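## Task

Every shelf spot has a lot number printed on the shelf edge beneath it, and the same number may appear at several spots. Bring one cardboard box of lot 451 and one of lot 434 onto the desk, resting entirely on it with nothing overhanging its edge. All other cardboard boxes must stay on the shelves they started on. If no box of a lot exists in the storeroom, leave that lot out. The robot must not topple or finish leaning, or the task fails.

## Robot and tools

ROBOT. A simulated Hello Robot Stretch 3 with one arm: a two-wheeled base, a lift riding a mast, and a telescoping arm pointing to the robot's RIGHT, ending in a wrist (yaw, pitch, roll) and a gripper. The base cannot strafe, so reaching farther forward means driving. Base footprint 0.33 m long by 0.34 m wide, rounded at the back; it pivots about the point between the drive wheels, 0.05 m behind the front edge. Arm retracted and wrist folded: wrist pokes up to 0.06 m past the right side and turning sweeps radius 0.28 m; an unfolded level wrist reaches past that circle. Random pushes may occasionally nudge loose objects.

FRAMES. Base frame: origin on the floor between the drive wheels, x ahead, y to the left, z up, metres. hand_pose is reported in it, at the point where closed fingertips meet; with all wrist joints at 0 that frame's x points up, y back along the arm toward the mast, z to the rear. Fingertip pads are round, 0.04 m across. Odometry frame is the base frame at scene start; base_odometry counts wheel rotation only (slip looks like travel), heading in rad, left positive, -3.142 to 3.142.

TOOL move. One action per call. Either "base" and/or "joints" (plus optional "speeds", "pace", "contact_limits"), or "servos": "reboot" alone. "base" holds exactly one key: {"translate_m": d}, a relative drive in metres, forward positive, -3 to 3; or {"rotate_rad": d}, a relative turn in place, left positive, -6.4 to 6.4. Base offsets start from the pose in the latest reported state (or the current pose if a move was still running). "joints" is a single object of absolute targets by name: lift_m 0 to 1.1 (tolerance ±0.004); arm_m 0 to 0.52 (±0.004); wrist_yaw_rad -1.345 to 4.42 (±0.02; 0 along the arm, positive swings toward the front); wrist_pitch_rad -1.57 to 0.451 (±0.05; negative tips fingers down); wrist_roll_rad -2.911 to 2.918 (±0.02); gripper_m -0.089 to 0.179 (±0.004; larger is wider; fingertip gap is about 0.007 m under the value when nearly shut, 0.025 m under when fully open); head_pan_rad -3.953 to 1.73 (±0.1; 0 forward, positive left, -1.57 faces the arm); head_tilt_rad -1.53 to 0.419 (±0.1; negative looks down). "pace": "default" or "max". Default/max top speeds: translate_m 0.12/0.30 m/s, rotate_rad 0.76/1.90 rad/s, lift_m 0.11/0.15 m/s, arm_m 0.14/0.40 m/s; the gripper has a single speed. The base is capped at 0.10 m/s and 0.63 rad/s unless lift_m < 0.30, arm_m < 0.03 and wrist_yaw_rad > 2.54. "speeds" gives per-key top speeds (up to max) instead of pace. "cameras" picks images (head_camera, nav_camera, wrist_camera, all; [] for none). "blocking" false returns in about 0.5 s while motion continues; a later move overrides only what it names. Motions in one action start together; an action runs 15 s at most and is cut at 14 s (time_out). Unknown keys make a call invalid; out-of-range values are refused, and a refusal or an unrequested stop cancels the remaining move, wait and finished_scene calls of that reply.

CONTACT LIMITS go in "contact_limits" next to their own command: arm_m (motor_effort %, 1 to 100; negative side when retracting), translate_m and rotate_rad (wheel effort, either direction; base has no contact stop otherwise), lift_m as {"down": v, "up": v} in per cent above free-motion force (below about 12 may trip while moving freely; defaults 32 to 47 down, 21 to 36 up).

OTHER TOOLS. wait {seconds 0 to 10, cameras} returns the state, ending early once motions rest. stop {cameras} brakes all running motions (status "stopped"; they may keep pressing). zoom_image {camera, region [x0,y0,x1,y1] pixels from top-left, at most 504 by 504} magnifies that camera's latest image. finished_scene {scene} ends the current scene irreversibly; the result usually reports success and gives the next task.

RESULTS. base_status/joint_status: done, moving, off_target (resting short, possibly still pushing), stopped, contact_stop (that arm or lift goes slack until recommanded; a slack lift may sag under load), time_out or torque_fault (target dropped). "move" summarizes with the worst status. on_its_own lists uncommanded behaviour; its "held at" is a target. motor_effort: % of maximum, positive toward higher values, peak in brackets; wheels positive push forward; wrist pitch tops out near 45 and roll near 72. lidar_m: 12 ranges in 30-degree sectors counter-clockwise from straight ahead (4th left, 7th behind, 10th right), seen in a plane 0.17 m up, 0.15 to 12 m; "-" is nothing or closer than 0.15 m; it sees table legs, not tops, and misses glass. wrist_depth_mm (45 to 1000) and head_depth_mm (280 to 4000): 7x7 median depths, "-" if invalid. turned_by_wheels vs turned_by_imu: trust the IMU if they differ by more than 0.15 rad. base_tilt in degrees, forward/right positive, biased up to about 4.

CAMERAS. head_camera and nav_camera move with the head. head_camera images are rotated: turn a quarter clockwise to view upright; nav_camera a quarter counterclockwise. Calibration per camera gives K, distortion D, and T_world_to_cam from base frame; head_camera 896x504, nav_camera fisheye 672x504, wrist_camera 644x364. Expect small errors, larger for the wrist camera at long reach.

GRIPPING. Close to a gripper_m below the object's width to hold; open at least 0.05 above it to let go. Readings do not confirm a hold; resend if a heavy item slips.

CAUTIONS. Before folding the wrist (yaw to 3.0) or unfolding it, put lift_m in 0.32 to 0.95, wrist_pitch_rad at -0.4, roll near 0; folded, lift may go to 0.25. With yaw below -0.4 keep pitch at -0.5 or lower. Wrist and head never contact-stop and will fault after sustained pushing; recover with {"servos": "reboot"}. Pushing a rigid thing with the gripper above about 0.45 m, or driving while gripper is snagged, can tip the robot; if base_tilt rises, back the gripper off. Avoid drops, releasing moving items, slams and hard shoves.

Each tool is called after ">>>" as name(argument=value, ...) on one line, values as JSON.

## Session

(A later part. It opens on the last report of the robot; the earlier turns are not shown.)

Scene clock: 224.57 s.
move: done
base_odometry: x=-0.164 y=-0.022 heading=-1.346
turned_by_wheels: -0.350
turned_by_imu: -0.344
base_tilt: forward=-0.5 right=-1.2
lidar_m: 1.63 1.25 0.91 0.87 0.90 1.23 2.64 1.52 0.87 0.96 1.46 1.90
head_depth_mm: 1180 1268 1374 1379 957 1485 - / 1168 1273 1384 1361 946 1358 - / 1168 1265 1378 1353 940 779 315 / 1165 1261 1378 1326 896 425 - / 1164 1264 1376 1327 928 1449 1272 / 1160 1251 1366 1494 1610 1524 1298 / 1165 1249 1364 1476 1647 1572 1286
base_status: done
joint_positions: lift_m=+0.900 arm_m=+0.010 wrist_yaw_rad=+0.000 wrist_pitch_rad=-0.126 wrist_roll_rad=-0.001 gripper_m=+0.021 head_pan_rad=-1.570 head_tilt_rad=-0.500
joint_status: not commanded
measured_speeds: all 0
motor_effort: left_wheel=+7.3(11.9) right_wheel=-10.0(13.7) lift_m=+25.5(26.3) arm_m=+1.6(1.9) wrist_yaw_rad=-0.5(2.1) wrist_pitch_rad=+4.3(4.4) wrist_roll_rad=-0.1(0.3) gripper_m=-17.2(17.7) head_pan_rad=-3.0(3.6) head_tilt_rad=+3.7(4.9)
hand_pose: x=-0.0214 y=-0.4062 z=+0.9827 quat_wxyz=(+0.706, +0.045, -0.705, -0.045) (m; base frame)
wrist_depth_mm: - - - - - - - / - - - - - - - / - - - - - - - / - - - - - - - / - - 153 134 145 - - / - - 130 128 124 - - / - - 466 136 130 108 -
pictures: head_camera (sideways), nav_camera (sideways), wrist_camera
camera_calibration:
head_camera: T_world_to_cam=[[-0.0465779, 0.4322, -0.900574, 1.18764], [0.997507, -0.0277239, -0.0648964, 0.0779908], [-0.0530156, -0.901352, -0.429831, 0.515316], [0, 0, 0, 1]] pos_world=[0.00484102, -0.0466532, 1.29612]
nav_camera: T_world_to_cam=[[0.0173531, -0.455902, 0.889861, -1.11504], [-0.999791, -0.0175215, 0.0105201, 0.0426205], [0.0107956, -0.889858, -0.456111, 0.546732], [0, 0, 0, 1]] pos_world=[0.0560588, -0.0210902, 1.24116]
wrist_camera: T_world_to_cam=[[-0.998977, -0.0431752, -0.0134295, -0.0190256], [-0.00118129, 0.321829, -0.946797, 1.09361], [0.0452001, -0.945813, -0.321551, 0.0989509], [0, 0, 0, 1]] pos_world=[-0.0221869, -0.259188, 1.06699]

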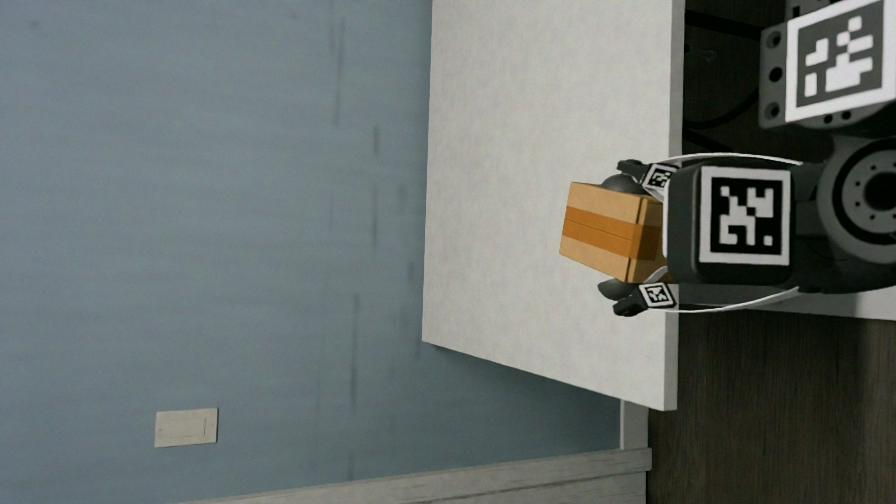

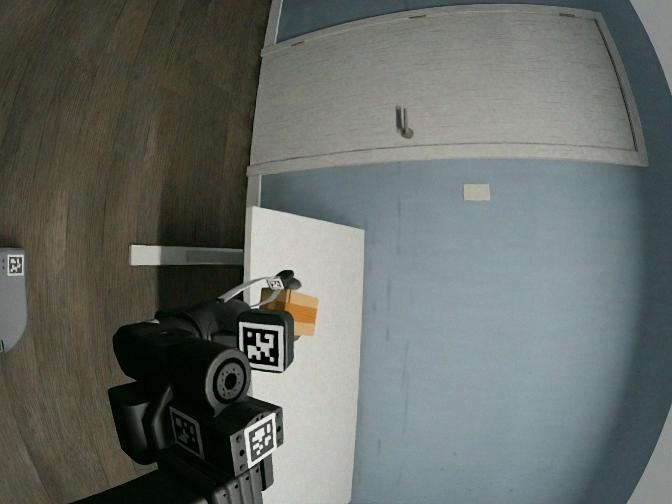

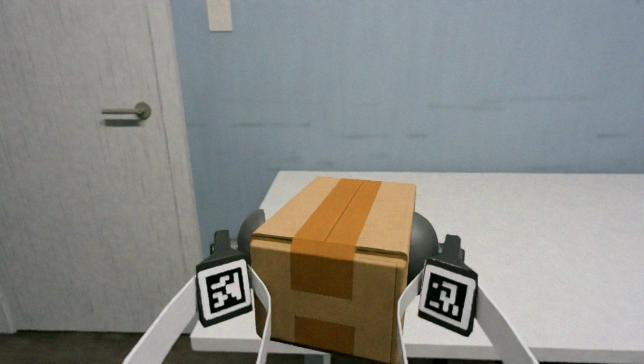

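>>> move(joints={"arm_m":0.4}, cameras=[])

>>> move(joints={"lift_m":0.76}, cameras=[])

>>> move(joints={"lift_m":0.64}, speeds={"lift_m":0.03}, contact_limits={"lift_m":{"down":13}}, cameras=["wrist_camera","head_camera"])

Scene clock: 247.37 s.
move: done
base_odometry: x=-0.164 y=-0.022 heading=-1.346
turned_by_wheels: +0.000
turned_by_imu: +0.000
base_tilt: forward=-0.3 right=-1.2
lidar_m: 1.63 1.25 0.91 0.88 0.90 1.23 2.64 1.52 0.87 0.96 1.46 1.90
head_depth_mm: 1174 1273 1382 1384 314 - 1253 / 1165 1265 1380 432 347 1471 1319 / 1169 1264 1355 514 940 1509 1309 / 1170 1263 1379 546 898 1455 1307 / 1167 1259 1367 1316 925 1442 1298 / 1160 1259 1361 1503 1613 1528 1292 / 1161 1258 1363 1480 1636 1576 1285
base_status: not commanded
joint_positions: lift_m=+0.900 arm_m=+0.400 wrist_yaw_rad=+0.000 wrist_pitch_rad=-0.126 wrist_roll_rad=-0.001 gripper_m=+0.021 head_pan_rad=-1.570 head_tilt_rad=-0.500
joint_status: all done
measured_speeds: all 0
motor_effort: left_wheel=+8.1(8.5) right_wheel=-10.1(10.8) lift_m=+25.0(25.8) arm_m=+12.8(15.4) wrist_yaw_rad=-1.1(3.0) wrist_pitch_rad=+4.2(4.4) wrist_roll_rad=+0.3(0.5) gripper_m=-17.3(17.9) head_pan_rad=-2.9(3.5) head_tilt_rad=+2.8(4.9)
hand_pose: x=-0.0214 y=-0.7962 z=+0.9827 quat_wxyz=(+0.706, +0.045, -0.705, -0.045) (m; base frame)
wrist_depth_mm: 688 - - - - - - / 722 - - - - - - / 767 - - - - - - / - - - 182 182 - - / - - 143 134 144 - - / - 881 130 128 125 - - / - 102 - 136 128 108 -
pictures: none
No camera images: "cameras" was empty.

Scene clock: 249.47 s.
move: done
base_odometry: x=-0.164 y=-0.022 heading=-1.346
turned_by_wheels: +0.000
turned_by_imu: +0.000
base_tilt: forward=-0.4 right=-1.2
lidar_m: 1.64 1.25 0.91 0.87 0.90 1.23 2.64 1.53 0.87 0.96 1.46 1.90
head_depth_mm: 1175 1271 1389 1384 955 1096 1132 / 1167 1264 1380 1361 947 407 346 / 1170 1259 1372 1348 573 1512 1317 / 1169 1262 1369 1339 602 1461 1307 / 1169 1257 1366 1329 920 1454 1298 / 1161 1257 1359 1489 1614 1530 1292 / 1154 1252 1362 1484 1638 1571 1294
base_status: not commanded
joint_positions: lift_m=+0.760 arm_m=+0.400 wrist_yaw_rad=+0.000 wrist_pitch_rad=-0.126 wrist_roll_rad=-0.001 gripper_m=+0.021 head_pan_rad=-1.570 head_tilt_rad=-0.500
joint_status: all done
measured_speeds: all 0
motor_effort: left_wheel=+7.4(8.1) right_wheel=-9.7(10.8) lift_m=+24.9(26.6) arm_m=+11.5(13.4) wrist_yaw_rad=-0.9(2.1) wrist_pitch_rad=+4.3(4.4) wrist_roll_rad=+0.3(0.3) gripper_m=-17.3(18.0) head_pan_rad=-2.5(3.4) head_tilt_rad=+2.9(3.9)
hand_pose: x=-0.0214 y=-0.7961 z=+0.8426 quat_wxyz=(+0.706, +0.045, -0.705, -0.045) (m; base frame)
wrist_depth_mm: 704 - - - - - - / 716 - - - - - - / 758 - - - - - - / - - - 182 182 - - / - - 143 134 145 - - / - 875 129 128 124 - - / - 102 - 135 128 109 -
pictures: none
No camera images: "cameras" was empty.

Scene clock: 254.20 s.
move: contact_stop
base_odometry: x=-0.164 y=-0.022 heading=-1.346
turned_by_wheels: +0.000
turned_by_imu: +0.000
base_tilt: forward=-0.4 right=-1.3
lidar_m: 1.64 1.26 0.91 0.87 0.90 1.23 2.64 1.53 0.87 0.96 1.46 1.90
head_depth_mm: 1173 1266 1385 1374 956 1480 1264 / 1172 1269 1379 1362 950 1184 444 / 1174 1262 1379 1352 943 614 1275 / 1163 1258 1369 1329 873 794 1309 / 1164 1262 1369 1319 928 1455 1297 / 1162 1253 1367 1508 1614 1538 1293 / 1159 1254 1360 1489 1636 1569 1285
base_status: not commanded
joint_positions: lift_m=+0.659 arm_m=+0.400 wrist_yaw_rad=+0.000 wrist_pitch_rad=-0.087 wrist_roll_rad=-0.001 gripper_m=+0.021 head_pan_rad=-1.570 head_tilt_rad=-0.500
joint_status: lift_m contact_stop (moved -0.101 of -0.120)
measured_speeds: translate_m=+0.000 rotate_rad=+0.000 lift_m=+0.002 arm_m=+0.000 wrist_yaw_rad=+0.000 wrist_pitch_rad=-0.024 wrist_roll_rad=+0.000 head_pan_rad=+0.000 head_tilt_rad=+0.000
on_its_own: lift_m is slack since a contact_stop (your +0.640 is given up)
motor_effort: left_wheel=+6.2(8.3) right_wheel=-6.8(10.6) lift_m=+25.4(26.7) arm_m=+7.9(11.8) wrist_yaw_rad=-0.3(2.6) wrist_pitch_rad=-2.7(8.8) wrist_roll_rad=+0.2(0.4) gripper_m=-17.2(18.0) head_pan_rad=-2.7(3.3) head_tilt_rad=+2.4(3.7)
contact_limits: lift_m down 13 (down: maximum 72; up: maximum 65)
hand_pose: x=-0.0214 y=-0.7981 z=+0.7511 quat_wxyz=(+0.707, +0.031, -0.706, -0.031) (m; base frame)
wrist_depth_mm: 700 - - - - - - / 735 - - - - - - / 752 - - - - - - / - - - 182 - - - / - - 143 134 145 - - / - - 130 128 124 - - / - 94 - 136 129 108 -
pictures: head_camera (sideways), wrist_camera
camera_calibration:
head_camera: T_world_to_cam=[[-0.0465779, 0.4322, -0.900574, 1.18764], [0.997507, -0.0277239, -0.0648964, 0.0779908], [-0.0530156, -0.901352, -0.429831, 0.515316], [0, 0, 0, 1]] pos_world=[0.00484102, -0.0466532, 1.29612]
wrist_camera: T_world_to_cam=[[-0.998977, -0.0436915, -0.011662, -0.0408031], [-0.00128007, 0.285107, -0.958495, 0.979944], [0.045203, -0.957499, -0.284871, -0.383163], [0, 0, 0, 1]] pos_world=[-0.0221868, -0.64805, 0.829644]

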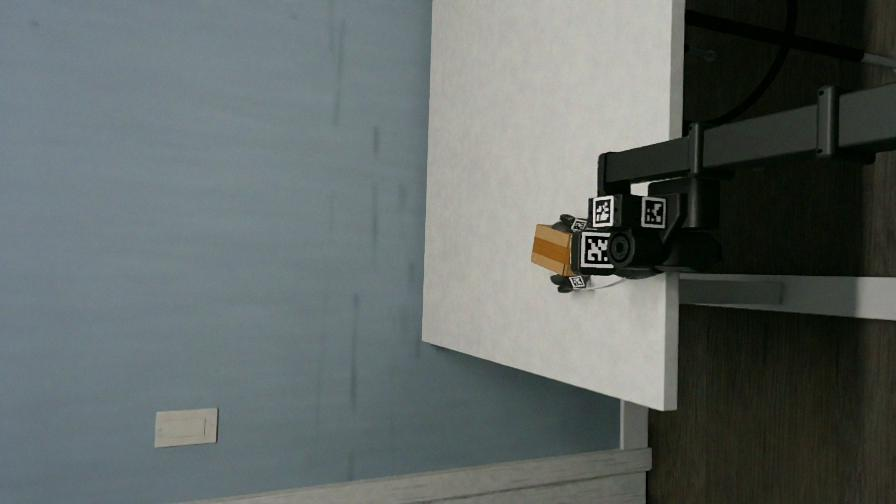

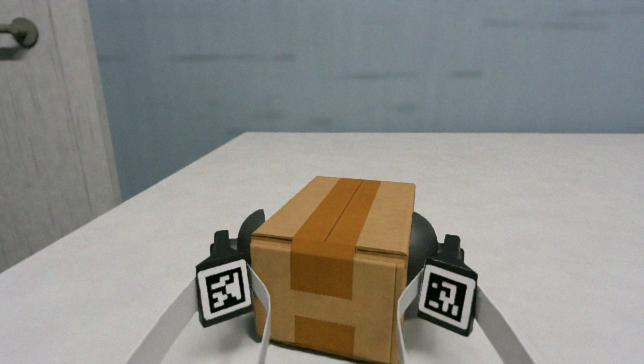

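>>> move(joints={"lift_m":0.664}, cameras=[])

>>> move(joints={"gripper_m":0.179}, cameras=[])

>>> move(joints={"arm_m":0.25}, cameras=["wrist_camera"])

>>> move(joints={"arm_m":0.0,"lift_m":0.9,"head_pan_rad":1.3,"head_tilt_rad":-0.2})

Scene clock: 261.07 s.
move: done
base_odometry: x=-0.164 y=-0.022 heading=-1.346
turned_by_wheels: +0.000
turned_by_imu: +0.000
base_tilt: forward=-0.3 right=-1.2
lidar_m: 1.63 1.25 0.91 0.87 0.90 1.23 2.64 1.53 0.87 0.96 1.46 1.90
head_depth_mm: 1169 1267 1382 1374 957 1491 1259 / 1173 1269 1380 1359 948 1188 430 / 1164 1265 1369 1352 937 613 1276 / 1165 1266 1368 1330 873 794 1302 / 1165 1262 1365 1321 928 1456 1293 / 1167 1250 1372 1500 1607 1530 1294 / 1162 1254 1358 1483 1640 1571 1289
base_status: not commanded
joint_positions: lift_m=+0.664 arm_m=+0.400 wrist_yaw_rad=+0.000 wrist_pitch_rad=-0.110 wrist_roll_rad=-0.001 gripper_m=+0.021 head_pan_rad=-1.570 head_tilt_rad=-0.500
joint_status: all done
measured_speeds: all 0
motor_effort: left_wheel=+6.1(6.6) right_wheel=-6.1(7.2) lift_m=+29.4(31.3) arm_m=+5.5(6.5) wrist_yaw_rad=-1.3(2.0) wrist_pitch_rad=+1.2(1.5) wrist_roll_rad=+0.2(0.4) gripper_m=-17.7(18.0) head_pan_rad=-2.2(3.2) head_tilt_rad=+2.3(2.8)
hand_pose: x=-0.0214 y=-0.7970 z=+0.7507 quat_wxyz=(+0.707, +0.039, -0.706, -0.039) (m; base frame)
wrist_depth_mm: 700 - - - - - - / 725 - - - - - - / 760 - - - - - - / - - - 180 180 - - / - - 143 134 144 - - / - - 129 128 124 - - / - 94 - 136 129 108 -
pictures: none
No camera images: "cameras" was empty.

Scene clock: 263.20 s.
move: done
base_odometry: x=-0.164 y=-0.022 heading=-1.346
turned_by_wheels: +0.000
turned_by_imu: +0.000
base_tilt: forward=-0.3 right=-1.2
lidar_m: 1.64 1.25 0.91 0.87 0.90 1.23 2.64 1.52 0.87 0.96 1.46 1.90
head_depth_mm: 1170 1271 1386 1385 958 1486 1257 / 1175 1268 1377 1364 945 1187 429 / 1173 1268 1373 1353 937 613 1274 / 1167 1257 1369 1332 889 793 1303 / 1163 1257 1378 1321 923 1450 1297 / 1164 1260 1361 1500 1611 1536 1297 / 1159 1251 1363 1484 1632 1573 1281
base_status: not commanded
joint_positions: lift_m=+0.664 arm_m=+0.400 wrist_yaw_rad=+0.000 wrist_pitch_rad=-0.114 wrist_roll_rad=-0.001 gripper_m=+0.179 head_pan_rad=-1.570 head_tilt_rad=-0.500
joint_status: all done
measured_speeds: all 0
motor_effort: left_wheel=+6.3(6.9) right_wheel=-6.4(7.2) lift_m=+22.5(29.6) arm_m=+4.5(6.3) wrist_yaw_rad=-0.9(2.3) wrist_pitch_rad=+2.2(2.3) wrist_roll_rad=+0.0(0.4) gripper_m=+0.8(84.0) head_pan_rad=-3.1(3.1) head_tilt_rad=+2.1(2.9)
hand_pose: x=-0.0214 y=-0.7968 z=+0.7495 quat_wxyz=(+0.706, +0.041, -0.705, -0.041) (m; base frame)
wrist_depth_mm: 693 - - - - - - / 735 - - - - - - / 763 - - - - - - / - - - 176 176 - - / - 142 - 132 - - - / - 126 138 128 123 - - / - - - 136 129 - 105
pictures: none
No camera images: "cameras" was empty.

Scene clock: 265.57 s.
move: done
base_odometry: x=-0.164 y=-0.022 heading=-1.346
turned_by_wheels: +0.000
turned_by_imu: +0.000
base_tilt: forward=-0.3 right=-1.1
lidar_m: 1.63 1.26 0.91 0.87 0.90 1.23 2.63 1.53 0.87 0.96 1.46 1.90
head_depth_mm: 1175 1267 1383 1378 953 1496 1256 / 1167 1265 1371 1369 950 1263 432 / 1174 1261 1373 1346 940 696 484 / 1171 1259 1374 1333 888 581 515 / 1163 1261 1371 1324 932 1448 1296 / 1161 1259 1367 1506 1611 1530 1295 / 1162 1256 1366 1487 1628 1584 1284
base_status: not commanded
joint_positions: lift_m=+0.664 arm_m=+0.250 wrist_yaw_rad=+0.000 wrist_pitch_rad=-0.115 wrist_roll_rad=-0.001 gripper_m=+0.179 head_pan_rad=-1.570 head_tilt_rad=-0.500
joint_status: all done
measured_speeds: all 0
motor_effort: left_wheel=+6.2(6.7) right_wheel=-5.8(7.2) lift_m=+29.5(29.7) arm_m=-12.7(14.6) wrist_yaw_rad=-1.6(2.3) wrist_pitch_rad=+2.2(2.4) wrist_roll_rad=+0.1(0.3) gripper_m=+0.9(1.2) head_pan_rad=-2.1(3.1) head_tilt_rad=+1.9(2.5)
hand_pose: x=-0.0214 y=-0.6468 z=+0.7494 quat_wxyz=(+0.706, +0.041, -0.705, -0.041) (m; base frame)
wrist_depth_mm: - - - - - - - / - 863 - - - - - / - 908 - - - - - / - 923 - 272 - - - / - 142 - - - - - / - 126 - - - - - / - - - - - - 105
pictures: wrist_camera
camera_calibration:
wrist_camera: T_world_to_cam=[[-0.998977, -0.0433502, -0.0128667, -0.0330832], [-0.00128101, 0.311556, -0.950227, 0.946155], [0.0452012, -0.949239, -0.311292, -0.213501], [0, 0, 0, 1]] pos_world=[-0.0221868, -0.498877, 0.832175]

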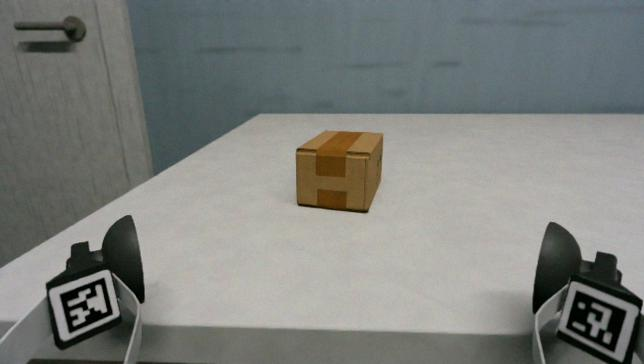

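Scene clock: 268.63 s.
move: done
base_odometry: x=-0.164 y=-0.022 heading=-1.346
turned_by_wheels: +0.000
turned_by_imu: +0.000
base_tilt: forward=-0.3 right=-1.2
lidar_m: 1.63 1.25 0.91 0.87 0.90 1.23 2.63 1.53 0.87 0.96 1.46 1.90
head_depth_mm: 887 917 948 987 1021 1064 1099 / 858 892 915 947 980 1016 1053 / 830 857 884 910 942 974 1015 / 811 833 861 885 917 937 976 / 780 801 820 852 876 905 939 / 760 778 797 823 847 874 905 / - 752 772 794 821 843 872
base_status: not commanded
joint_positions: lift_m=+0.900 arm_m=+0.001 wrist_yaw_rad=+0.000 wrist_pitch_rad=-0.115 wrist_roll_rad=-0.001 gripper_m=+0.179 head_pan_rad=+1.305 head_tilt_rad=-0.198
joint_status: all done
measured_speeds: all 0
motor_effort: left_wheel=+6.6(7.0) right_wheel=-6.6(7.5) lift_m=+28.3(33.1) arm_m=-12.5(14.7) wrist_yaw_rad=-0.9(2.1) wrist_pitch_rad=+2.4(2.5) wrist_roll_rad=+0.4(0.4) gripper_m=+0.6(1.1) head_pan_rad=-3.3(5.0) head_tilt_rad=-3.0(8.2)
hand_pose: x=-0.0214 y=-0.3973 z=+0.9853 quat_wxyz=(+0.706, +0.041, -0.705, -0.041) (m; base frame)
wrist_depth_mm: - - - - - - - / - - - - - - - / - - - - - - - / - - - - - - - / - - - - - - - / 123 - - - - - - / - - - - - - 105
pictures: head_camera (sideways), nav_camera (sideways), wrist_camera
camera_calibration:
head_camera: T_world_to_cam=[[0.0065084, -0.152408, -0.988296, 1.30184], [-0.950397, 0.306403, -0.05351, 0.0751139], [0.310972, 0.939622, -0.142854, 0.139613], [0, 0, 0, 1]] pos_world=[0.0194994, 0.0442122, 1.31057]
nav_camera: T_world_to_cam=[[0.0283892, 0.169619, 0.985101, -1.23946], [0.968197, -0.249733, 0.0150983, 0.0246479], [0.248573, 0.953343, -0.171315, 0.174647], [0, 0, 0, 1]] pos_world=[-0.0320894, 0.0498932, 1.25054]
wrist_camera: T_world_to_cam=[[-0.998977, -0.0433463, -0.0128804, -0.0192208], [-0.00128108, 0.311856, -0.950128, 1.09258], [0.0452014, -0.94914, -0.311593, 0.0970187], [0, 0, 0, 1]] pos_world=[-0.0221868, -0.249477, 1.06808]

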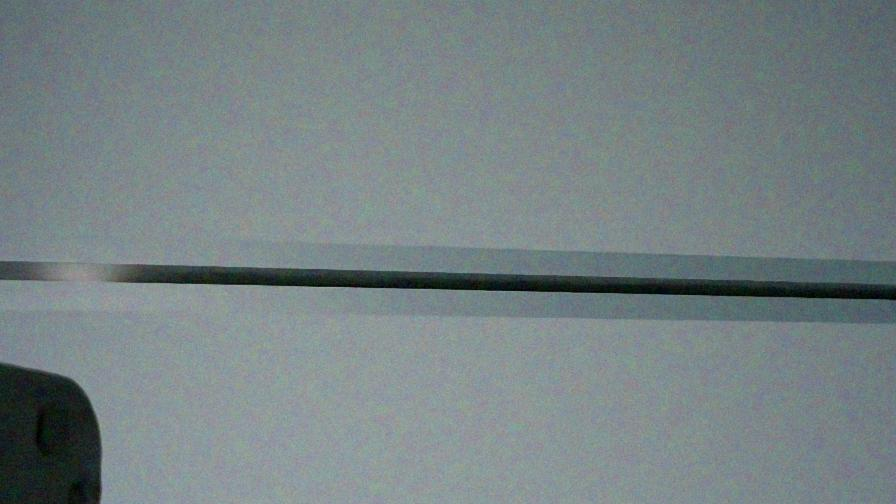

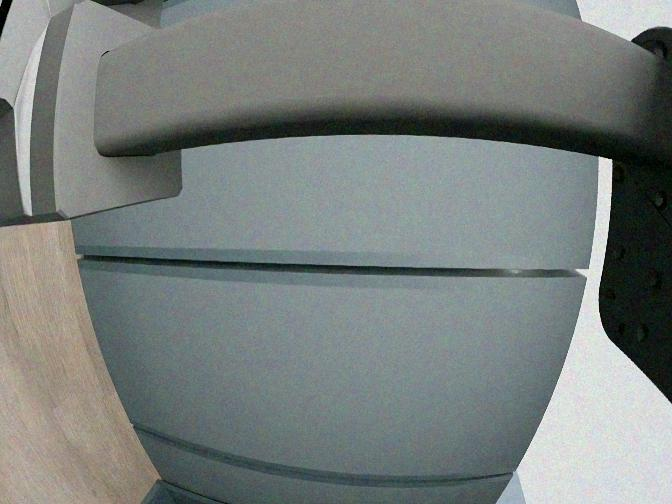

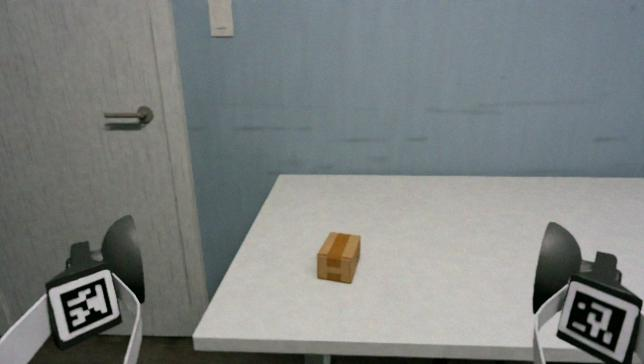

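>>> move(base={"rotate_rad":-0.2}, cameras=[])

>>> move(base={"translate_m":-1.35}, cameras=[])

>>> move(base={"translate_m":-0.55}, joints={"head_pan_rad":1.6,"head_tilt_rad":-0.3}, cameras=["head_camera","nav_camera"])

Scene clock: 284.23 s.
move: done
base_odometry: x=-0.164 y=-0.022 heading=-1.546
turned_by_wheels: -0.200
turned_by_imu: -0.197
base_tilt: forward=-0.4 right=-1.4
lidar_m: 1.64 1.60 0.99 0.87 0.88 1.05 2.64 2.60 0.87 0.96 1.42 1.67
head_depth_mm: 1068 1106 1146 1192 1236 1299 1367 / 990 1021 1066 1106 1160 1197 1255 / 930 962 997 1033 1071 1113 1154 / 878 903 935 968 1003 1039 1072 / 828 857 880 907 937 968 1003 / 801 816 847 867 892 923 948 / 756 768 788 810 836 860 890
base_status: done
joint_positions: lift_m=+0.900 arm_m=+0.001 wrist_yaw_rad=+0.000 wrist_pitch_rad=-0.115 wrist_roll_rad=-0.001 gripper_m=+0.179 head_pan_rad=+1.300 head_tilt_rad=-0.200
joint_status: not commanded
measured_speeds: all 0
motor_effort: left_wheel=+7.2(11.8) right_wheel=-9.7(13.5) lift_m=+24.6(24.6) arm_m=-10.6(11.7) wrist_yaw_rad=-1.3(1.9) wrist_pitch_rad=+2.4(2.5) wrist_roll_rad=+0.2(0.3) gripper_m=+0.5(1.0) head_pan_rad=-3.5(3.7) head_tilt_rad=-2.4(3.0)
hand_pose: x=-0.0214 y=-0.3973 z=+0.9853 quat_wxyz=(+0.706, +0.041, -0.705, -0.041) (m; base frame)
wrist_depth_mm: 958 - - - - - - / - - - - - - - / - - - - - - - / - - - - - - - / - - - - - - - / 123 126 - - - - - / - - - - - - 105
pictures: none
No camera images: "cameras" was empty.

Scene clock: 298.83 s.
move: time_out
base_odometry: x=-0.198 y=+1.327 heading=-1.546
turned_by_wheels: +0.000
turned_by_imu: -0.001
base_tilt: forward=-0.4 right=-1.2
lidar_m: 2.96 1.10 0.67 0.60 0.60 1.50 1.33 1.33 1.59 1.68 1.24 1.36
head_depth_mm: 717 744 771 802 837 876 919 / 665 690 714 745 775 805 843 / 625 646 670 694 719 745 777 / 587 606 627 649 672 698 720 / 556 572 590 608 628 651 676 / 534 542 558 574 591 611 634 / 507 514 528 544 561 577 595
base_status: translate_m time_out (by the wheels' count: -1.3492 of -1.3500)
joint_positions: lift_m=+0.900 arm_m=+0.001 wrist_yaw_rad=+0.000 wrist_pitch_rad=-0.115 wrist_roll_rad=-0.001 gripper_m=+0.179 head_pan_rad=+1.300 head_tilt_rad=-0.200
joint_status: not commanded
measured_speeds: all 0
motor_effort: left_wheel=-0.4(8.2) right_wheel=-0.3(14.6) lift_m=+30.3(31.4) arm_m=-7.4(11.3) wrist_yaw_rad=-1.4(2.4) wrist_pitch_rad=+2.3(2.5) wrist_roll_rad=+0.0(0.4) gripper_m=+0.3(1.2) head_pan_rad=-3.0(3.7) head_tilt_rad=-0.5(3.5)
hand_pose: x=-0.0214 y=-0.3973 z=+0.9853 quat_wxyz=(+0.706, +0.041, -0.705, -0.041) (m; base frame)
wrist_depth_mm: - - - - - - - / - - - - - - - / - - - - - - - / - - - - - - - / - 142 - - - - - / - - - - - - - / - - - - - - 105
pictures: none
No camera images: "cameras" was empty.

not run: a stop that you did not command came earlier in this reply.

>>> move(base={"translate_m":-0.6}, joints={"head_pan_rad":1.6,"head_tilt_rad":-0.3}, cameras=["head_camera","nav_camera"])

Scene clock: 311.10 s.
move: done
base_odometry: x=-0.213 y=+1.927 heading=-1.545
turned_by_wheels: +0.000
turned_by_imu: +0.000
base_tilt: forward=-0.4 right=-1.1
lidar_m: 3.54 0.87 0.55 0.60 1.38 0.84 0.75 0.75 0.90 1.67 1.51 2.04
head_depth_mm: 468 469 476 496 520 556 592 / 588 592 595 599 603 607 613 / 794 800 806 816 824 833 841 / 1713 1785 1895 1981 2101 1996 1481 / 1673 1741 1828 1936 2038 1989 1528 / 1640 1715 1807 1883 1994 1983 1533 / 1604 1671 1751 1857 1934 1987 1573
base_status: done
joint_positions: lift_m=+0.900 arm_m=+0.001 wrist_yaw_rad=+0.000 wrist_pitch_rad=-0.115 wrist_roll_rad=-0.001 gripper_m=+0.179 head_pan_rad=+1.600 head_tilt_rad=-0.300
joint_status: all done
measured_speeds: all 0
motor_effort: left_wheel=-1.9(9.6) right_wheel=-9.7(12.4) lift_m=+28.2(30.1) arm_m=-4.6(7.1) wrist_yaw_rad=-1.8(2.7) wrist_pitch_rad=+2.4(2.5) wrist_roll_rad=+0.1(0.4) gripper_m=+0.6(1.1) head_pan_rad=-2.8(4.9) head_tilt_rad=-2.7(5.7)
hand_pose: x=-0.0214 y=-0.3973 z=+0.9853 quat_wxyz=(+0.706, +0.041, -0.705, -0.041) (m; base frame)
wrist_depth_mm: - - - - - - - / - - - - - - - / - - - - - - - / - - - - - - - / - - - - - - - / 119 - - - - - - / - - - - - - 105
pictures: head_camera (sideways), nav_camera (sideways)
camera_calibration:
head_camera: T_world_to_cam=[[0.0533991, -0.243337, -0.968471, 1.27566], [-0.99825, 0.0116599, -0.0579708, 0.0812386], [0.0253987, 0.969872, -0.242289, 0.270719], [0, 0, 0, 1]] pos_world=[0.00610123, 0.0469061, 1.30574]
nav_camera: T_world_to_cam=[[-0.0249416, 0.269582, 0.962654, -1.2098], [0.998957, 0.0435573, 0.0136844, 0.0262558], [-0.0382416, 0.961992, -0.270387, 0.305434], [0, 0, 0, 1]] pos_world=[-0.0447226, 0.0311725, 1.24685]

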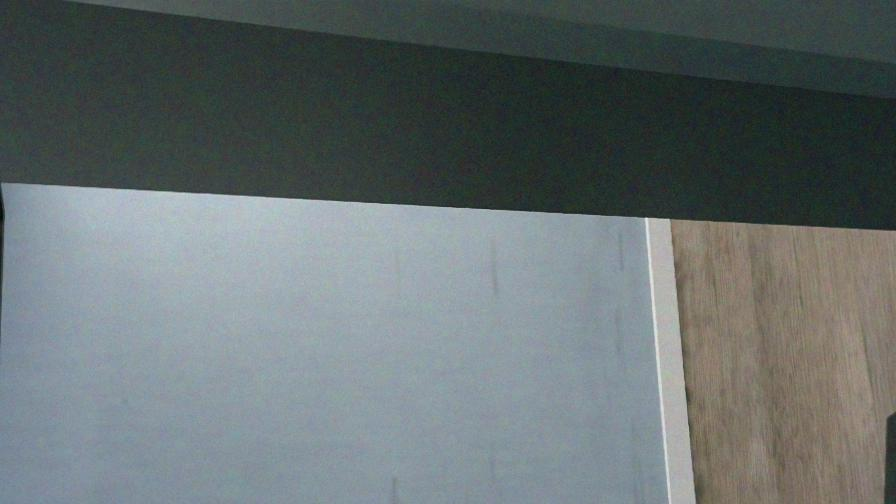

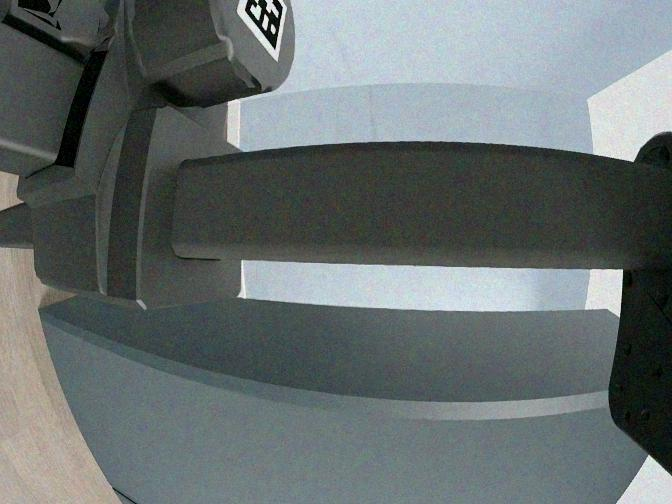

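>>> move(joints={"wrist_pitch_rad":-0.4,"gripper_m":0.05}, cameras=[])

>>> move(base={"translate_m":-0.22}, joints={"wrist_yaw_rad":3.0}, cameras=[])

>>> move(base={"rotate_rad":1.805}, pace="max", joints={"head_pan_rad":-1.57,"head_tilt_rad":-0.3,"lift_m":0.45}, cameras=[])

>>> move(base={"translate_m":1.2}, pace="max", contact_limits={"translate_m":40}, cameras=["head_camera","nav_camera"])

Scene clock: 335.30 s.
move: done
base_odometry: x=-0.213 y=+1.927 heading=-1.545
turned_by_wheels: +0.000
turned_by_imu: +0.000
base_tilt: forward=-0.3 right=-1.3
lidar_m: 3.53 0.88 0.55 0.60 1.38 0.84 0.75 0.75 0.90 1.67 1.51 2.04
head_depth_mm: 467 470 475 496 521 555 593 / 587 592 594 598 604 608 615 / 794 800 811 817 824 831 846 / 1709 1789 1867 1988 2088 2007 1484 / 1677 1758 1848 1931 2062 1990 1530 / 1647 1712 1789 1884 1977 1999 1527 / 1608 1679 1745 1840 1941 1945 1573
base_status: not commanded
joint_positions: lift_m=+0.900 arm_m=+0.001 wrist_yaw_rad=+0.000 wrist_pitch_rad=-0.412 wrist_roll_rad=-0.001 gripper_m=+0.050 head_pan_rad=+1.600 head_tilt_rad=-0.300
joint_status: all done
measured_speeds: all 0
motor_effort: left_wheel=-2.5(2.9) right_wheel=-9.5(10.3) lift_m=+27.7(28.8) arm_m=-4.1(4.9) wrist_yaw_rad=-0.3(1.9) wrist_pitch_rad=+1.9(4.3) wrist_roll_rad=+0.1(0.3) gripper_m=+0.2(82.7) head_pan_rad=-3.6(3.8) head_tilt_rad=-3.0(3.8)
hand_pose: x=-0.0214 y=-0.3707 z=+0.9140 quat_wxyz=(+0.693, +0.145, -0.692, -0.145) (m; base frame)
wrist_depth_mm: - - - - - - - / - - - - - - - / - - - - - - - / - - - - - - - / - - - - - - - / - - 126 - 125 - - / - - - - - - -
pictures: none
No camera images: "cameras" was empty.

Scene clock: 338.63 s.
move: done
base_odometry: x=-0.218 y=+2.147 heading=-1.545
turned_by_wheels: +0.000
turned_by_imu: +0.000
base_tilt: forward=-0.4 right=-1.1
lidar_m: 3.75 0.79 0.65 1.89 0.99 0.60 0.54 0.54 0.64 1.19 1.66 1.68
head_depth_mm: 1763 1821 862 866 871 876 880 / 1732 1824 1923 2030 2133 1950 1418 / 1702 1778 1872 1986 2095 2022 1556 / 1668 1743 1829 1925 2027 2004 1535 / 1632 1705 1784 1894 1991 1997 1538 / 1608 1670 1757 1838 1941 1970 1530 / 1574 1647 1713 1800 1897 1956 1561
base_status: done
joint_positions: lift_m=+0.900 arm_m=+0.001 wrist_yaw_rad=+2.997 wrist_pitch_rad=-0.412 wrist_roll_rad=-0.001 gripper_m=+0.050 head_pan_rad=+1.600 head_tilt_rad=-0.300
joint_status: all done
measured_speeds: all 0
motor_effort: left_wheel=-5.4(8.3) right_wheel=-6.4(13.0) lift_m=+27.2(28.6) arm_m=-3.6(4.2) wrist_yaw_rad=+1.9(5.0) wrist_pitch_rad=+1.9(2.0) wrist_roll_rad=+0.1(0.3) gripper_m=+0.4(0.8) head_pan_rad=-2.7(3.9) head_tilt_rad=-3.7(4.0)
hand_pose: x=+0.0112 y=+0.0772 z=+0.9139 quat_wxyz=(+0.195, +0.700, +0.095, +0.680) (m; base frame)
wrist_depth_mm: - 137 - - - - - / - 147 - - - 613 - / - 161 - - - 673 - / - 185 - - - 753 - / - - 198 - 154 824 - / - - 127 - 124 - - / - - 277 - - - -
pictures: none
No camera images: "cameras" was empty.

Scene clock: 342.43 s.
move: done
base_odometry: x=-0.218 y=+2.147 heading=+0.259
turned_by_wheels: +1.805
turned_by_imu: +1.776
base_tilt: forward=-0.2 right=-1.3
lidar_m: 1.89 0.75 0.55 0.53 0.56 0.77 1.86 1.66 1.93 1.61 0.65 0.70
head_depth_mm: 2977 3778 3905 - 3004 2058 1565 / 3071 3859 - - 2943 2048 1557 / 3049 3758 - - 2920 2011 1547 / 3124 3770 - - 2875 1998 1529 / 3150 3669 3524 3739 2873 1997 1530 / 2600 1836 1909 1931 2006 1856 1534 / 1216 1229 1248 1275 1286 1321 1354
base_status: done
joint_positions: lift_m=+0.450 arm_m=+0.001 wrist_yaw_rad=+2.997 wrist_pitch_rad=-0.414 wrist_roll_rad=-0.001 gripper_m=+0.050 head_pan_rad=-1.571 head_tilt_rad=-0.300
joint_status: all done
measured_speeds: all 0
motor_effort: left_wheel=-8.0(13.3) right_wheel=+9.1(12.2) lift_m=+26.7(27.2) arm_m=-12.6(12.7) wrist_yaw_rad=+1.4(3.4) wrist_pitch_rad=+2.1(2.2) wrist_roll_rad=+0.1(0.3) gripper_m=+0.7(1.1) head_pan_rad=+3.5(5.3) head_tilt_rad=-3.2(7.6)
hand_pose: x=+0.0112 y=+0.0770 z=+0.4635 quat_wxyz=(+0.195, +0.700, +0.095, +0.680) (m; base frame)
wrist_depth_mm: 494 137 520 533 546 562 572 / 543 148 554 581 599 613 614 / 581 162 601 627 636 - - / 627 179 187 - - - - / - - 196 753 151 783 789 / 710 721 127 692 125 691 696 / 632 99 280 613 599 603 607
pictures: none
No camera images: "cameras" was empty.

Scene clock: 355.40 s.
move: done
base_odometry: x=+0.941 y=+2.454 heading=+0.259
turned_by_wheels: +0.000
turned_by_imu: +0.000
base_tilt: forward=-0.4 right=-1.4
lidar_m: 0.70 0.73 0.54 0.52 0.54 0.75 2.13 0.69 0.58 1.40 0.98 0.73
head_depth_mm: 1169 1217 1295 1334 1432 1218 935 / 1549 1468 1325 1353 1445 1402 1474 / 3083 2951 3048 2377 2426 1977 1542 / 3176 3803 - - 2897 1985 1537 / 3166 3811 - - 2880 1979 1528 / 2706 2967 3051 3121 2630 1997 1525 / 1952 1995 2017 2077 2117 1908 1515
base_status: done
joint_positions: lift_m=+0.450 arm_m=+0.001 wrist_yaw_rad=+2.997 wrist_pitch_rad=-0.414 wrist_roll_rad=-0.001 gripper_m=+0.050 head_pan_rad=-1.570 head_tilt_rad=-0.300
joint_status: not commanded
measured_speeds: all 0
motor_effort: left_wheel=+4.3(9.2) right_wheel=+4.8(14.0) lift_m=+23.6(31.2) arm_m=-5.5(13.3) wrist_yaw_rad=+1.8(3.5) wrist_pitch_rad=+2.1(2.3) wrist_roll_rad=+0.1(0.5) gripper_m=+0.6(1.0) head_pan_rad=+3.6(4.3) head_tilt_rad=+0.6(2.7)
contact_limits: translate_m 40 (maximum 100)
hand_pose: x=+0.0111 y=+0.0770 z=+0.4635 quat_wxyz=(+0.195, +0.700, +0.095, +0.680) (m; base frame)
wrist_depth_mm: 488 137 506 521 536 550 563 / 533 148 553 562 584 597 612 / 578 161 598 619 623 629 - / 624 181 188 - - - - / - 199 198 159 154 797 784 / 713 715 127 687 125 700 700 / 627 99 281 613 600 614 605
pictures: head_camera (sideways), nav_camera (sideways)
camera_calibration:
head_camera: T_world_to_cam=[[-0.0464777, 0.245044, -0.968397, 1.27618], [0.997517, -0.039972, -0.0579898, 0.0690188], [-0.0529188, -0.968688, -0.242578, 0.271648], [0, 0, 0, 1]] pos_world=[0.0048416, -0.0468184, 1.30574]
nav_camera: T_world_to_cam=[[0.0172722, -0.270464, 0.962575, -1.20988], [-0.999791, -0.0151635, 0.0136794, 0.0384986], [0.0108962, -0.962611, -0.270669, 0.305454], [0, 0, 0, 1]] pos_world=[0.0560595, -0.0326106, 1.24675]

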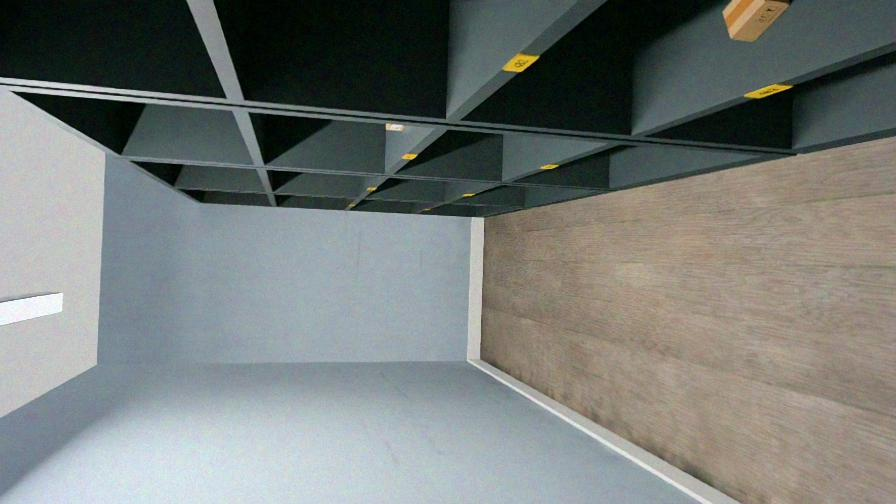

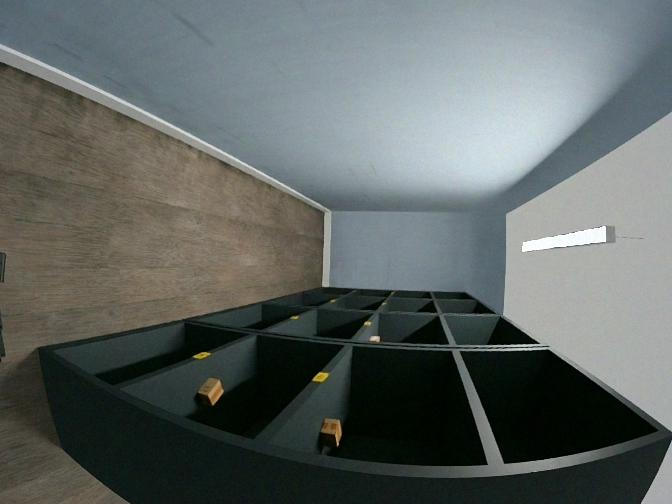

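>>> zoom_image(camera="head_camera", region=[330, 0, 830, 220])

>>> move(base={"rotate_rad":-1.596}, pace="max", joints={"head_pan_rad":-1.1,"head_tilt_rad":-0.4}, cameras=["head_camera","nav_camera"])

Scaled by 1.008 from the camera's 896x504 image, which has a finer 1280x720 frame.

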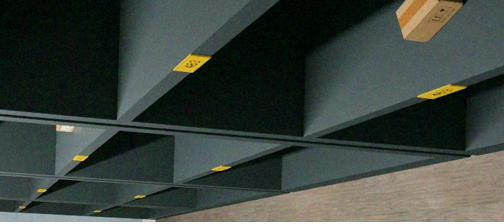

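Scene clock: 368.13 s.
move: done
base_odometry: x=+0.941 y=+2.454 heading=-1.336
turned_by_wheels: -1.596
turned_by_imu: -1.570
base_tilt: forward=-0.5 right=-1.2
lidar_m: 1.40 1.00 0.73 0.70 0.73 0.54 0.52 0.54 0.75 2.04 0.70 0.58
head_depth_mm: 2506 2638 2790 2974 2479 1795 1427 / 2603 2775 2950 3074 2425 1792 1412 / 2735 2865 3041 3232 2410 1788 1414 / 2880 3079 3170 3384 2396 1770 1402 / 2927 3098 2827 2952 2151 1644 1322 / 648 682 720 766 818 875 937 / 568 593 622 655 691 732 778
base_status: done
joint_positions: lift_m=+0.450 arm_m=+0.001 wrist_yaw_rad=+2.997 wrist_pitch_rad=-0.414 wrist_roll_rad=-0.001 gripper_m=+0.050 head_pan_rad=-1.100 head_tilt_rad=-0.400
joint_status: all done
measured_speeds: all 0
motor_effort: left_wheel=+7.9(12.5) right_wheel=-9.8(13.4) lift_m=+24.9(25.9) arm_m=-10.3(10.5) wrist_yaw_rad=+2.1(4.0) wrist_pitch_rad=+2.2(2.3) wrist_roll_rad=+0.3(0.3) gripper_m=+0.3(1.1) head_pan_rad=-2.8(5.0) head_tilt_rad=-4.2(7.7)
hand_pose: x=+0.0111 y=+0.0770 z=+0.4635 quat_wxyz=(+0.195, +0.700, +0.095, +0.680) (m; base frame)
wrist_depth_mm: - 137 - - - - - / 682 147 - - - - - / 747 161 170 - - - - / 807 181 188 - - 916 933 / 753 797 198 837 819 821 814 / 704 726 127 687 125 703 693 / 626 100 281 606 599 611 605
pictures: head_camera (sideways), nav_camera (sideways)
camera_calibration:
head_camera: T_world_to_cam=[[-0.195838, 0.282302, -0.939123, 1.23879], [0.904533, 0.421902, -0.0618006, 0.0745766], [0.378772, -0.861571, -0.337976, 0.393135], [0, 0, 0, 1]] pos_world=[0.0262383, -0.042465, 1.30086]
nav_camera: T_world_to_cam=[[0.18095, -0.31752, 0.930827, -1.16946], [-0.883716, -0.467864, 0.0121953, 0.0396633], [0.431628, -0.824793, -0.365258, 0.426013], [0, 0, 0, 1]] pos_world=[0.0627856, -0.0013982, 1.24369]

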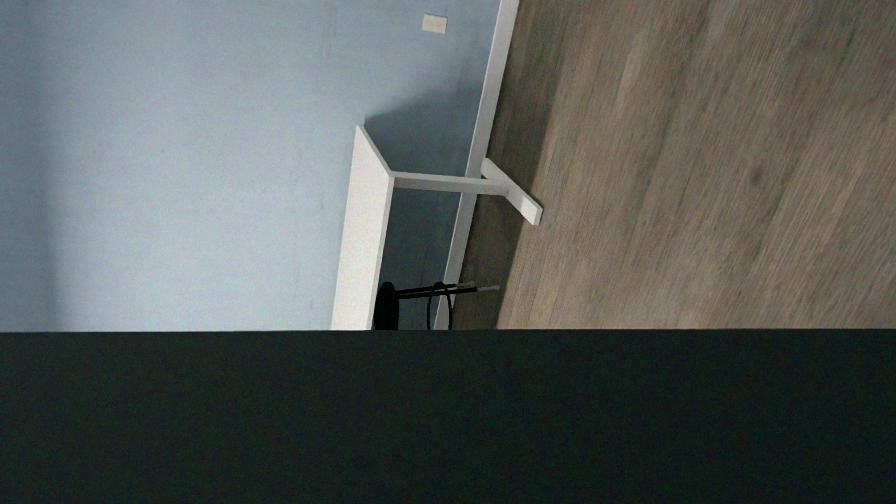

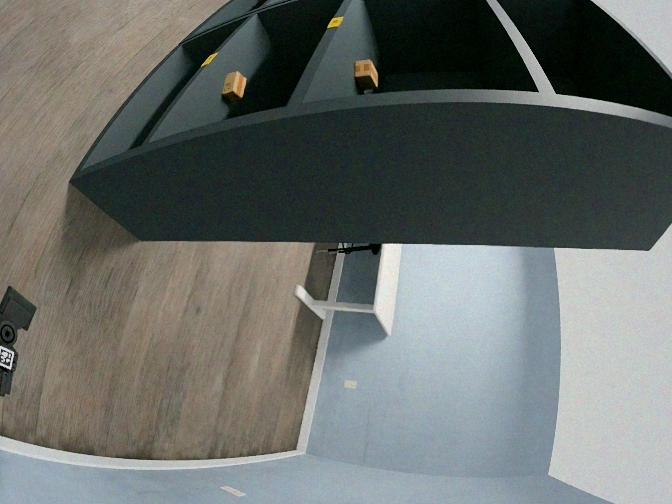

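>>> move(base={"rotate_rad":0.46}, pace="max", cameras=[])

>>> move(base={"translate_m":0.52}, pace="max", contact_limits={"translate_m":40}, cameras=[])

>>> move(base={"rotate_rad":-0.46}, pace="max", joints={"head_pan_rad":-0.9,"head_tilt_rad":-0.4}, cameras=["head_camera","nav_camera"])

>>> zoom_image(camera="head_camera", region=[392, 0, 896, 504])

Scene clock: 388.70 s.
move: done
base_odometry: x=+0.941 y=+2.454 heading=-0.877
turned_by_wheels: +0.460
turned_by_imu: +0.452
base_tilt: forward=-0.2 right=-1.1
lidar_m: 1.07 0.74 0.70 0.72 0.56 0.52 0.53 0.70 1.63 0.76 0.58 1.40
head_depth_mm: 643 704 776 2455 2332 1819 1420 / 585 636 693 764 849 954 1095 / 536 577 625 682 751 831 931 / 496 529 569 616 672 735 817 / 477 507 543 586 632 700 769 / 633 1316 1392 895 1338 1040 1271 / 1136 1227 1295 1150 1403 1523 1345
base_status: done
joint_positions: lift_m=+0.450 arm_m=+0.001 wrist_yaw_rad=+2.997 wrist_pitch_rad=-0.414 wrist_roll_rad=-0.001 gripper_m=+0.050 head_pan_rad=-1.100 head_tilt_rad=-0.400
joint_status: not commanded
measured_speeds: all 0
motor_effort: left_wheel=-7.9(12.5) right_wheel=+8.2(12.1) lift_m=+25.9(26.7) arm_m=-10.7(13.2) wrist_yaw_rad=+2.7(3.1) wrist_pitch_rad=+2.1(2.2) wrist_roll_rad=+0.1(0.3) gripper_m=+0.1(1.2) head_pan_rad=-2.5(3.6) head_tilt_rad=-3.8(4.2)
hand_pose: x=+0.0111 y=+0.0770 z=+0.4635 quat_wxyz=(+0.195, +0.700, +0.095, +0.680) (m; base frame)
wrist_depth_mm: 455 137 778 - - - - / 486 147 843 - - - - / 511 162 920 - - - - / 531 186 222 930 - - - / 546 615 198 836 798 799 757 / 561 694 127 694 125 699 695 / 545 99 280 616 599 611 604
pictures: none
No camera images: "cameras" was empty.

Scene clock: 394.87 s.
move: done
base_odometry: x=+1.274 y=+2.054 heading=-0.877
turned_by_wheels: +0.000
turned_by_imu: -0.001
base_tilt: forward=-0.4 right=-1.1
lidar_m: 0.72 0.50 0.47 0.48 0.63 0.99 1.01 1.31 0.53 1.00 1.05 1.91
head_depth_mm: 642 1016 1066 825 676 1074 849 / 1036 1119 1193 945 1262 1070 869 / 985 1085 1189 934 1350 1062 1225 / 920 1001 1078 1096 1254 1101 1322 / 881 943 1013 1080 1174 1281 1331 / 1676 1748 1827 1928 1656 1652 1383 / 1597 1668 1728 1871 2009 1746 1387
base_status: done
joint_positions: lift_m=+0.450 arm_m=+0.001 wrist_yaw_rad=+2.997 wrist_pitch_rad=-0.414 wrist_roll_rad=-0.001 gripper_m=+0.050 head_pan_rad=-1.100 head_tilt_rad=-0.400
joint_status: not commanded
measured_speeds: all 0
motor_effort: left_wheel=+2.5(9.3) right_wheel=+7.4(13.5) lift_m=+26.8(27.8) arm_m=-6.6(11.4) wrist_yaw_rad=+3.6(3.6) wrist_pitch_rad=+2.2(2.3) wrist_roll_rad=-0.1(0.5) gripper_m=+0.3(1.1) head_pan_rad=-2.3(3.4) head_tilt_rad=-2.1(4.1)
contact_limits: translate_m 40 (maximum 100)
hand_pose: x=+0.0111 y=+0.0770 z=+0.4635 quat_wxyz=(+0.195, +0.700, +0.095, +0.680) (m; base frame)
wrist_depth_mm: - 137 532 506 467 429 399 / - 147 - 535 504 460 423 / 898 161 170 - 535 498 458 / 958 181 188 - - 528 491 / 839 812 197 159 150 - 530 / 717 718 127 686 124 620 - / 630 99 281 606 603 607 591
pictures: none
No camera images: "cameras" was empty.

Scene clock: 396.57 s.
move: done
base_odometry: x=+1.274 y=+2.054 heading=-1.336
turned_by_wheels: -0.460
turned_by_imu: -0.453
base_tilt: forward=-0.3 right=-1.3
lidar_m: 1.85 0.68 0.49 0.47 0.49 0.67 0.99 1.02 1.40 0.53 1.02 1.05
head_depth_mm: 490 888 937 946 602 1054 847 / 563 950 1001 944 666 1071 843 / 581 1022 1079 863 701 1060 837 / 696 1100 1176 909 1295 1010 889 / 727 1136 1225 912 1348 1043 1249 / 927 1023 1087 978 1221 1078 1310 / 857 929 978 1008 1097 1178 1276
base_status: done
joint_positions: lift_m=+0.450 arm_m=+0.001 wrist_yaw_rad=+2.997 wrist_pitch_rad=-0.414 wrist_roll_rad=-0.001 gripper_m=+0.050 head_pan_rad=-0.900 head_tilt_rad=-0.400
joint_status: all done
measured_speeds: all 0
motor_effort: left_wheel=+7.8(12.0) right_wheel=-9.0(13.8) lift_m=+27.0(27.9) arm_m=-5.9(6.7) wrist_yaw_rad=+1.1(3.0) wrist_pitch_rad=+2.1(2.2) wrist_roll_rad=+0.3(0.3) gripper_m=+0.5(1.1) head_pan_rad=+3.6(4.9) head_tilt_rad=-1.9(4.8)
hand_pose: x=+0.0111 y=+0.0770 z=+0.4635 quat_wxyz=(+0.195, +0.700, +0.095, +0.680) (m; base frame)
wrist_depth_mm: 439 137 464 478 491 501 521 / 482 148 504 521 527 540 - / 525 162 196 - - - - / - 177 188 - - - - / - - 196 - 150 - 757 / 686 697 127 682 125 698 694 / 626 99 281 619 604 609 606
pictures: head_camera (sideways), nav_camera (sideways)
camera_calibration:
head_camera: T_world_to_cam=[[-0.247866, 0.237938, -0.939121, 1.23911], [0.803075, 0.592664, -0.0618, 0.0751676], [0.541879, -0.769503, -0.337984, 0.392157], [0, 0, 0, 1]] pos_world=[0.0342662, -0.0376145, 1.30086]
nav_camera: T_world_to_cam=[[0.240241, -0.275419, 0.930822, -1.16983], [-0.773586, -0.633573, 0.0121925, 0.0389735], [0.586386, -0.723, -0.36527, 0.425056], [0, 0, 0, 1]] pos_world=[0.0619438, 0.00981474, 1.24369]

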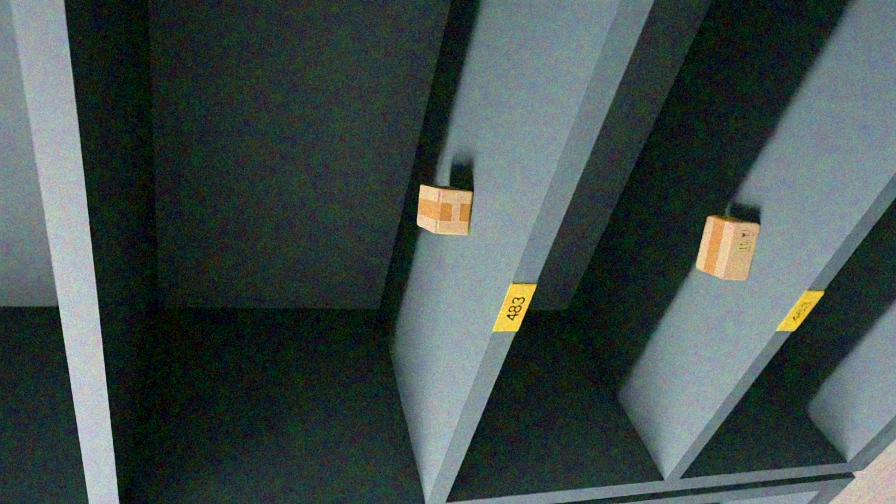

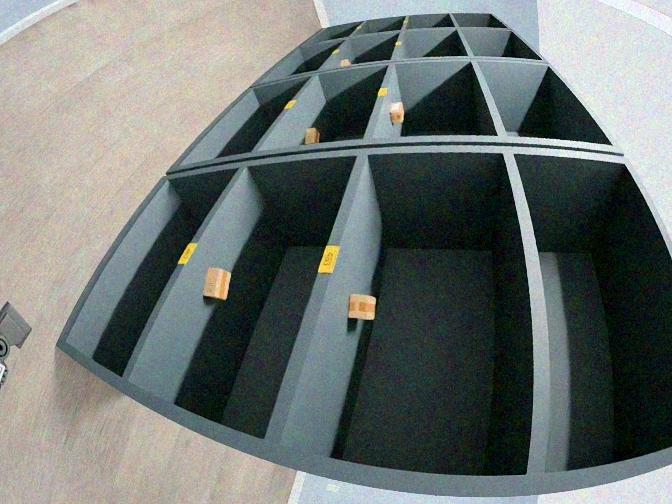

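Scaled by 1.000.

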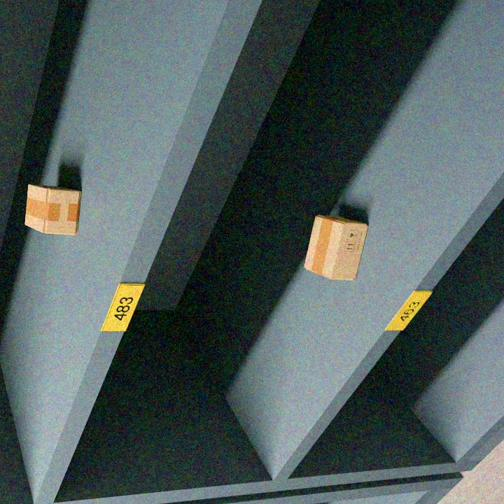

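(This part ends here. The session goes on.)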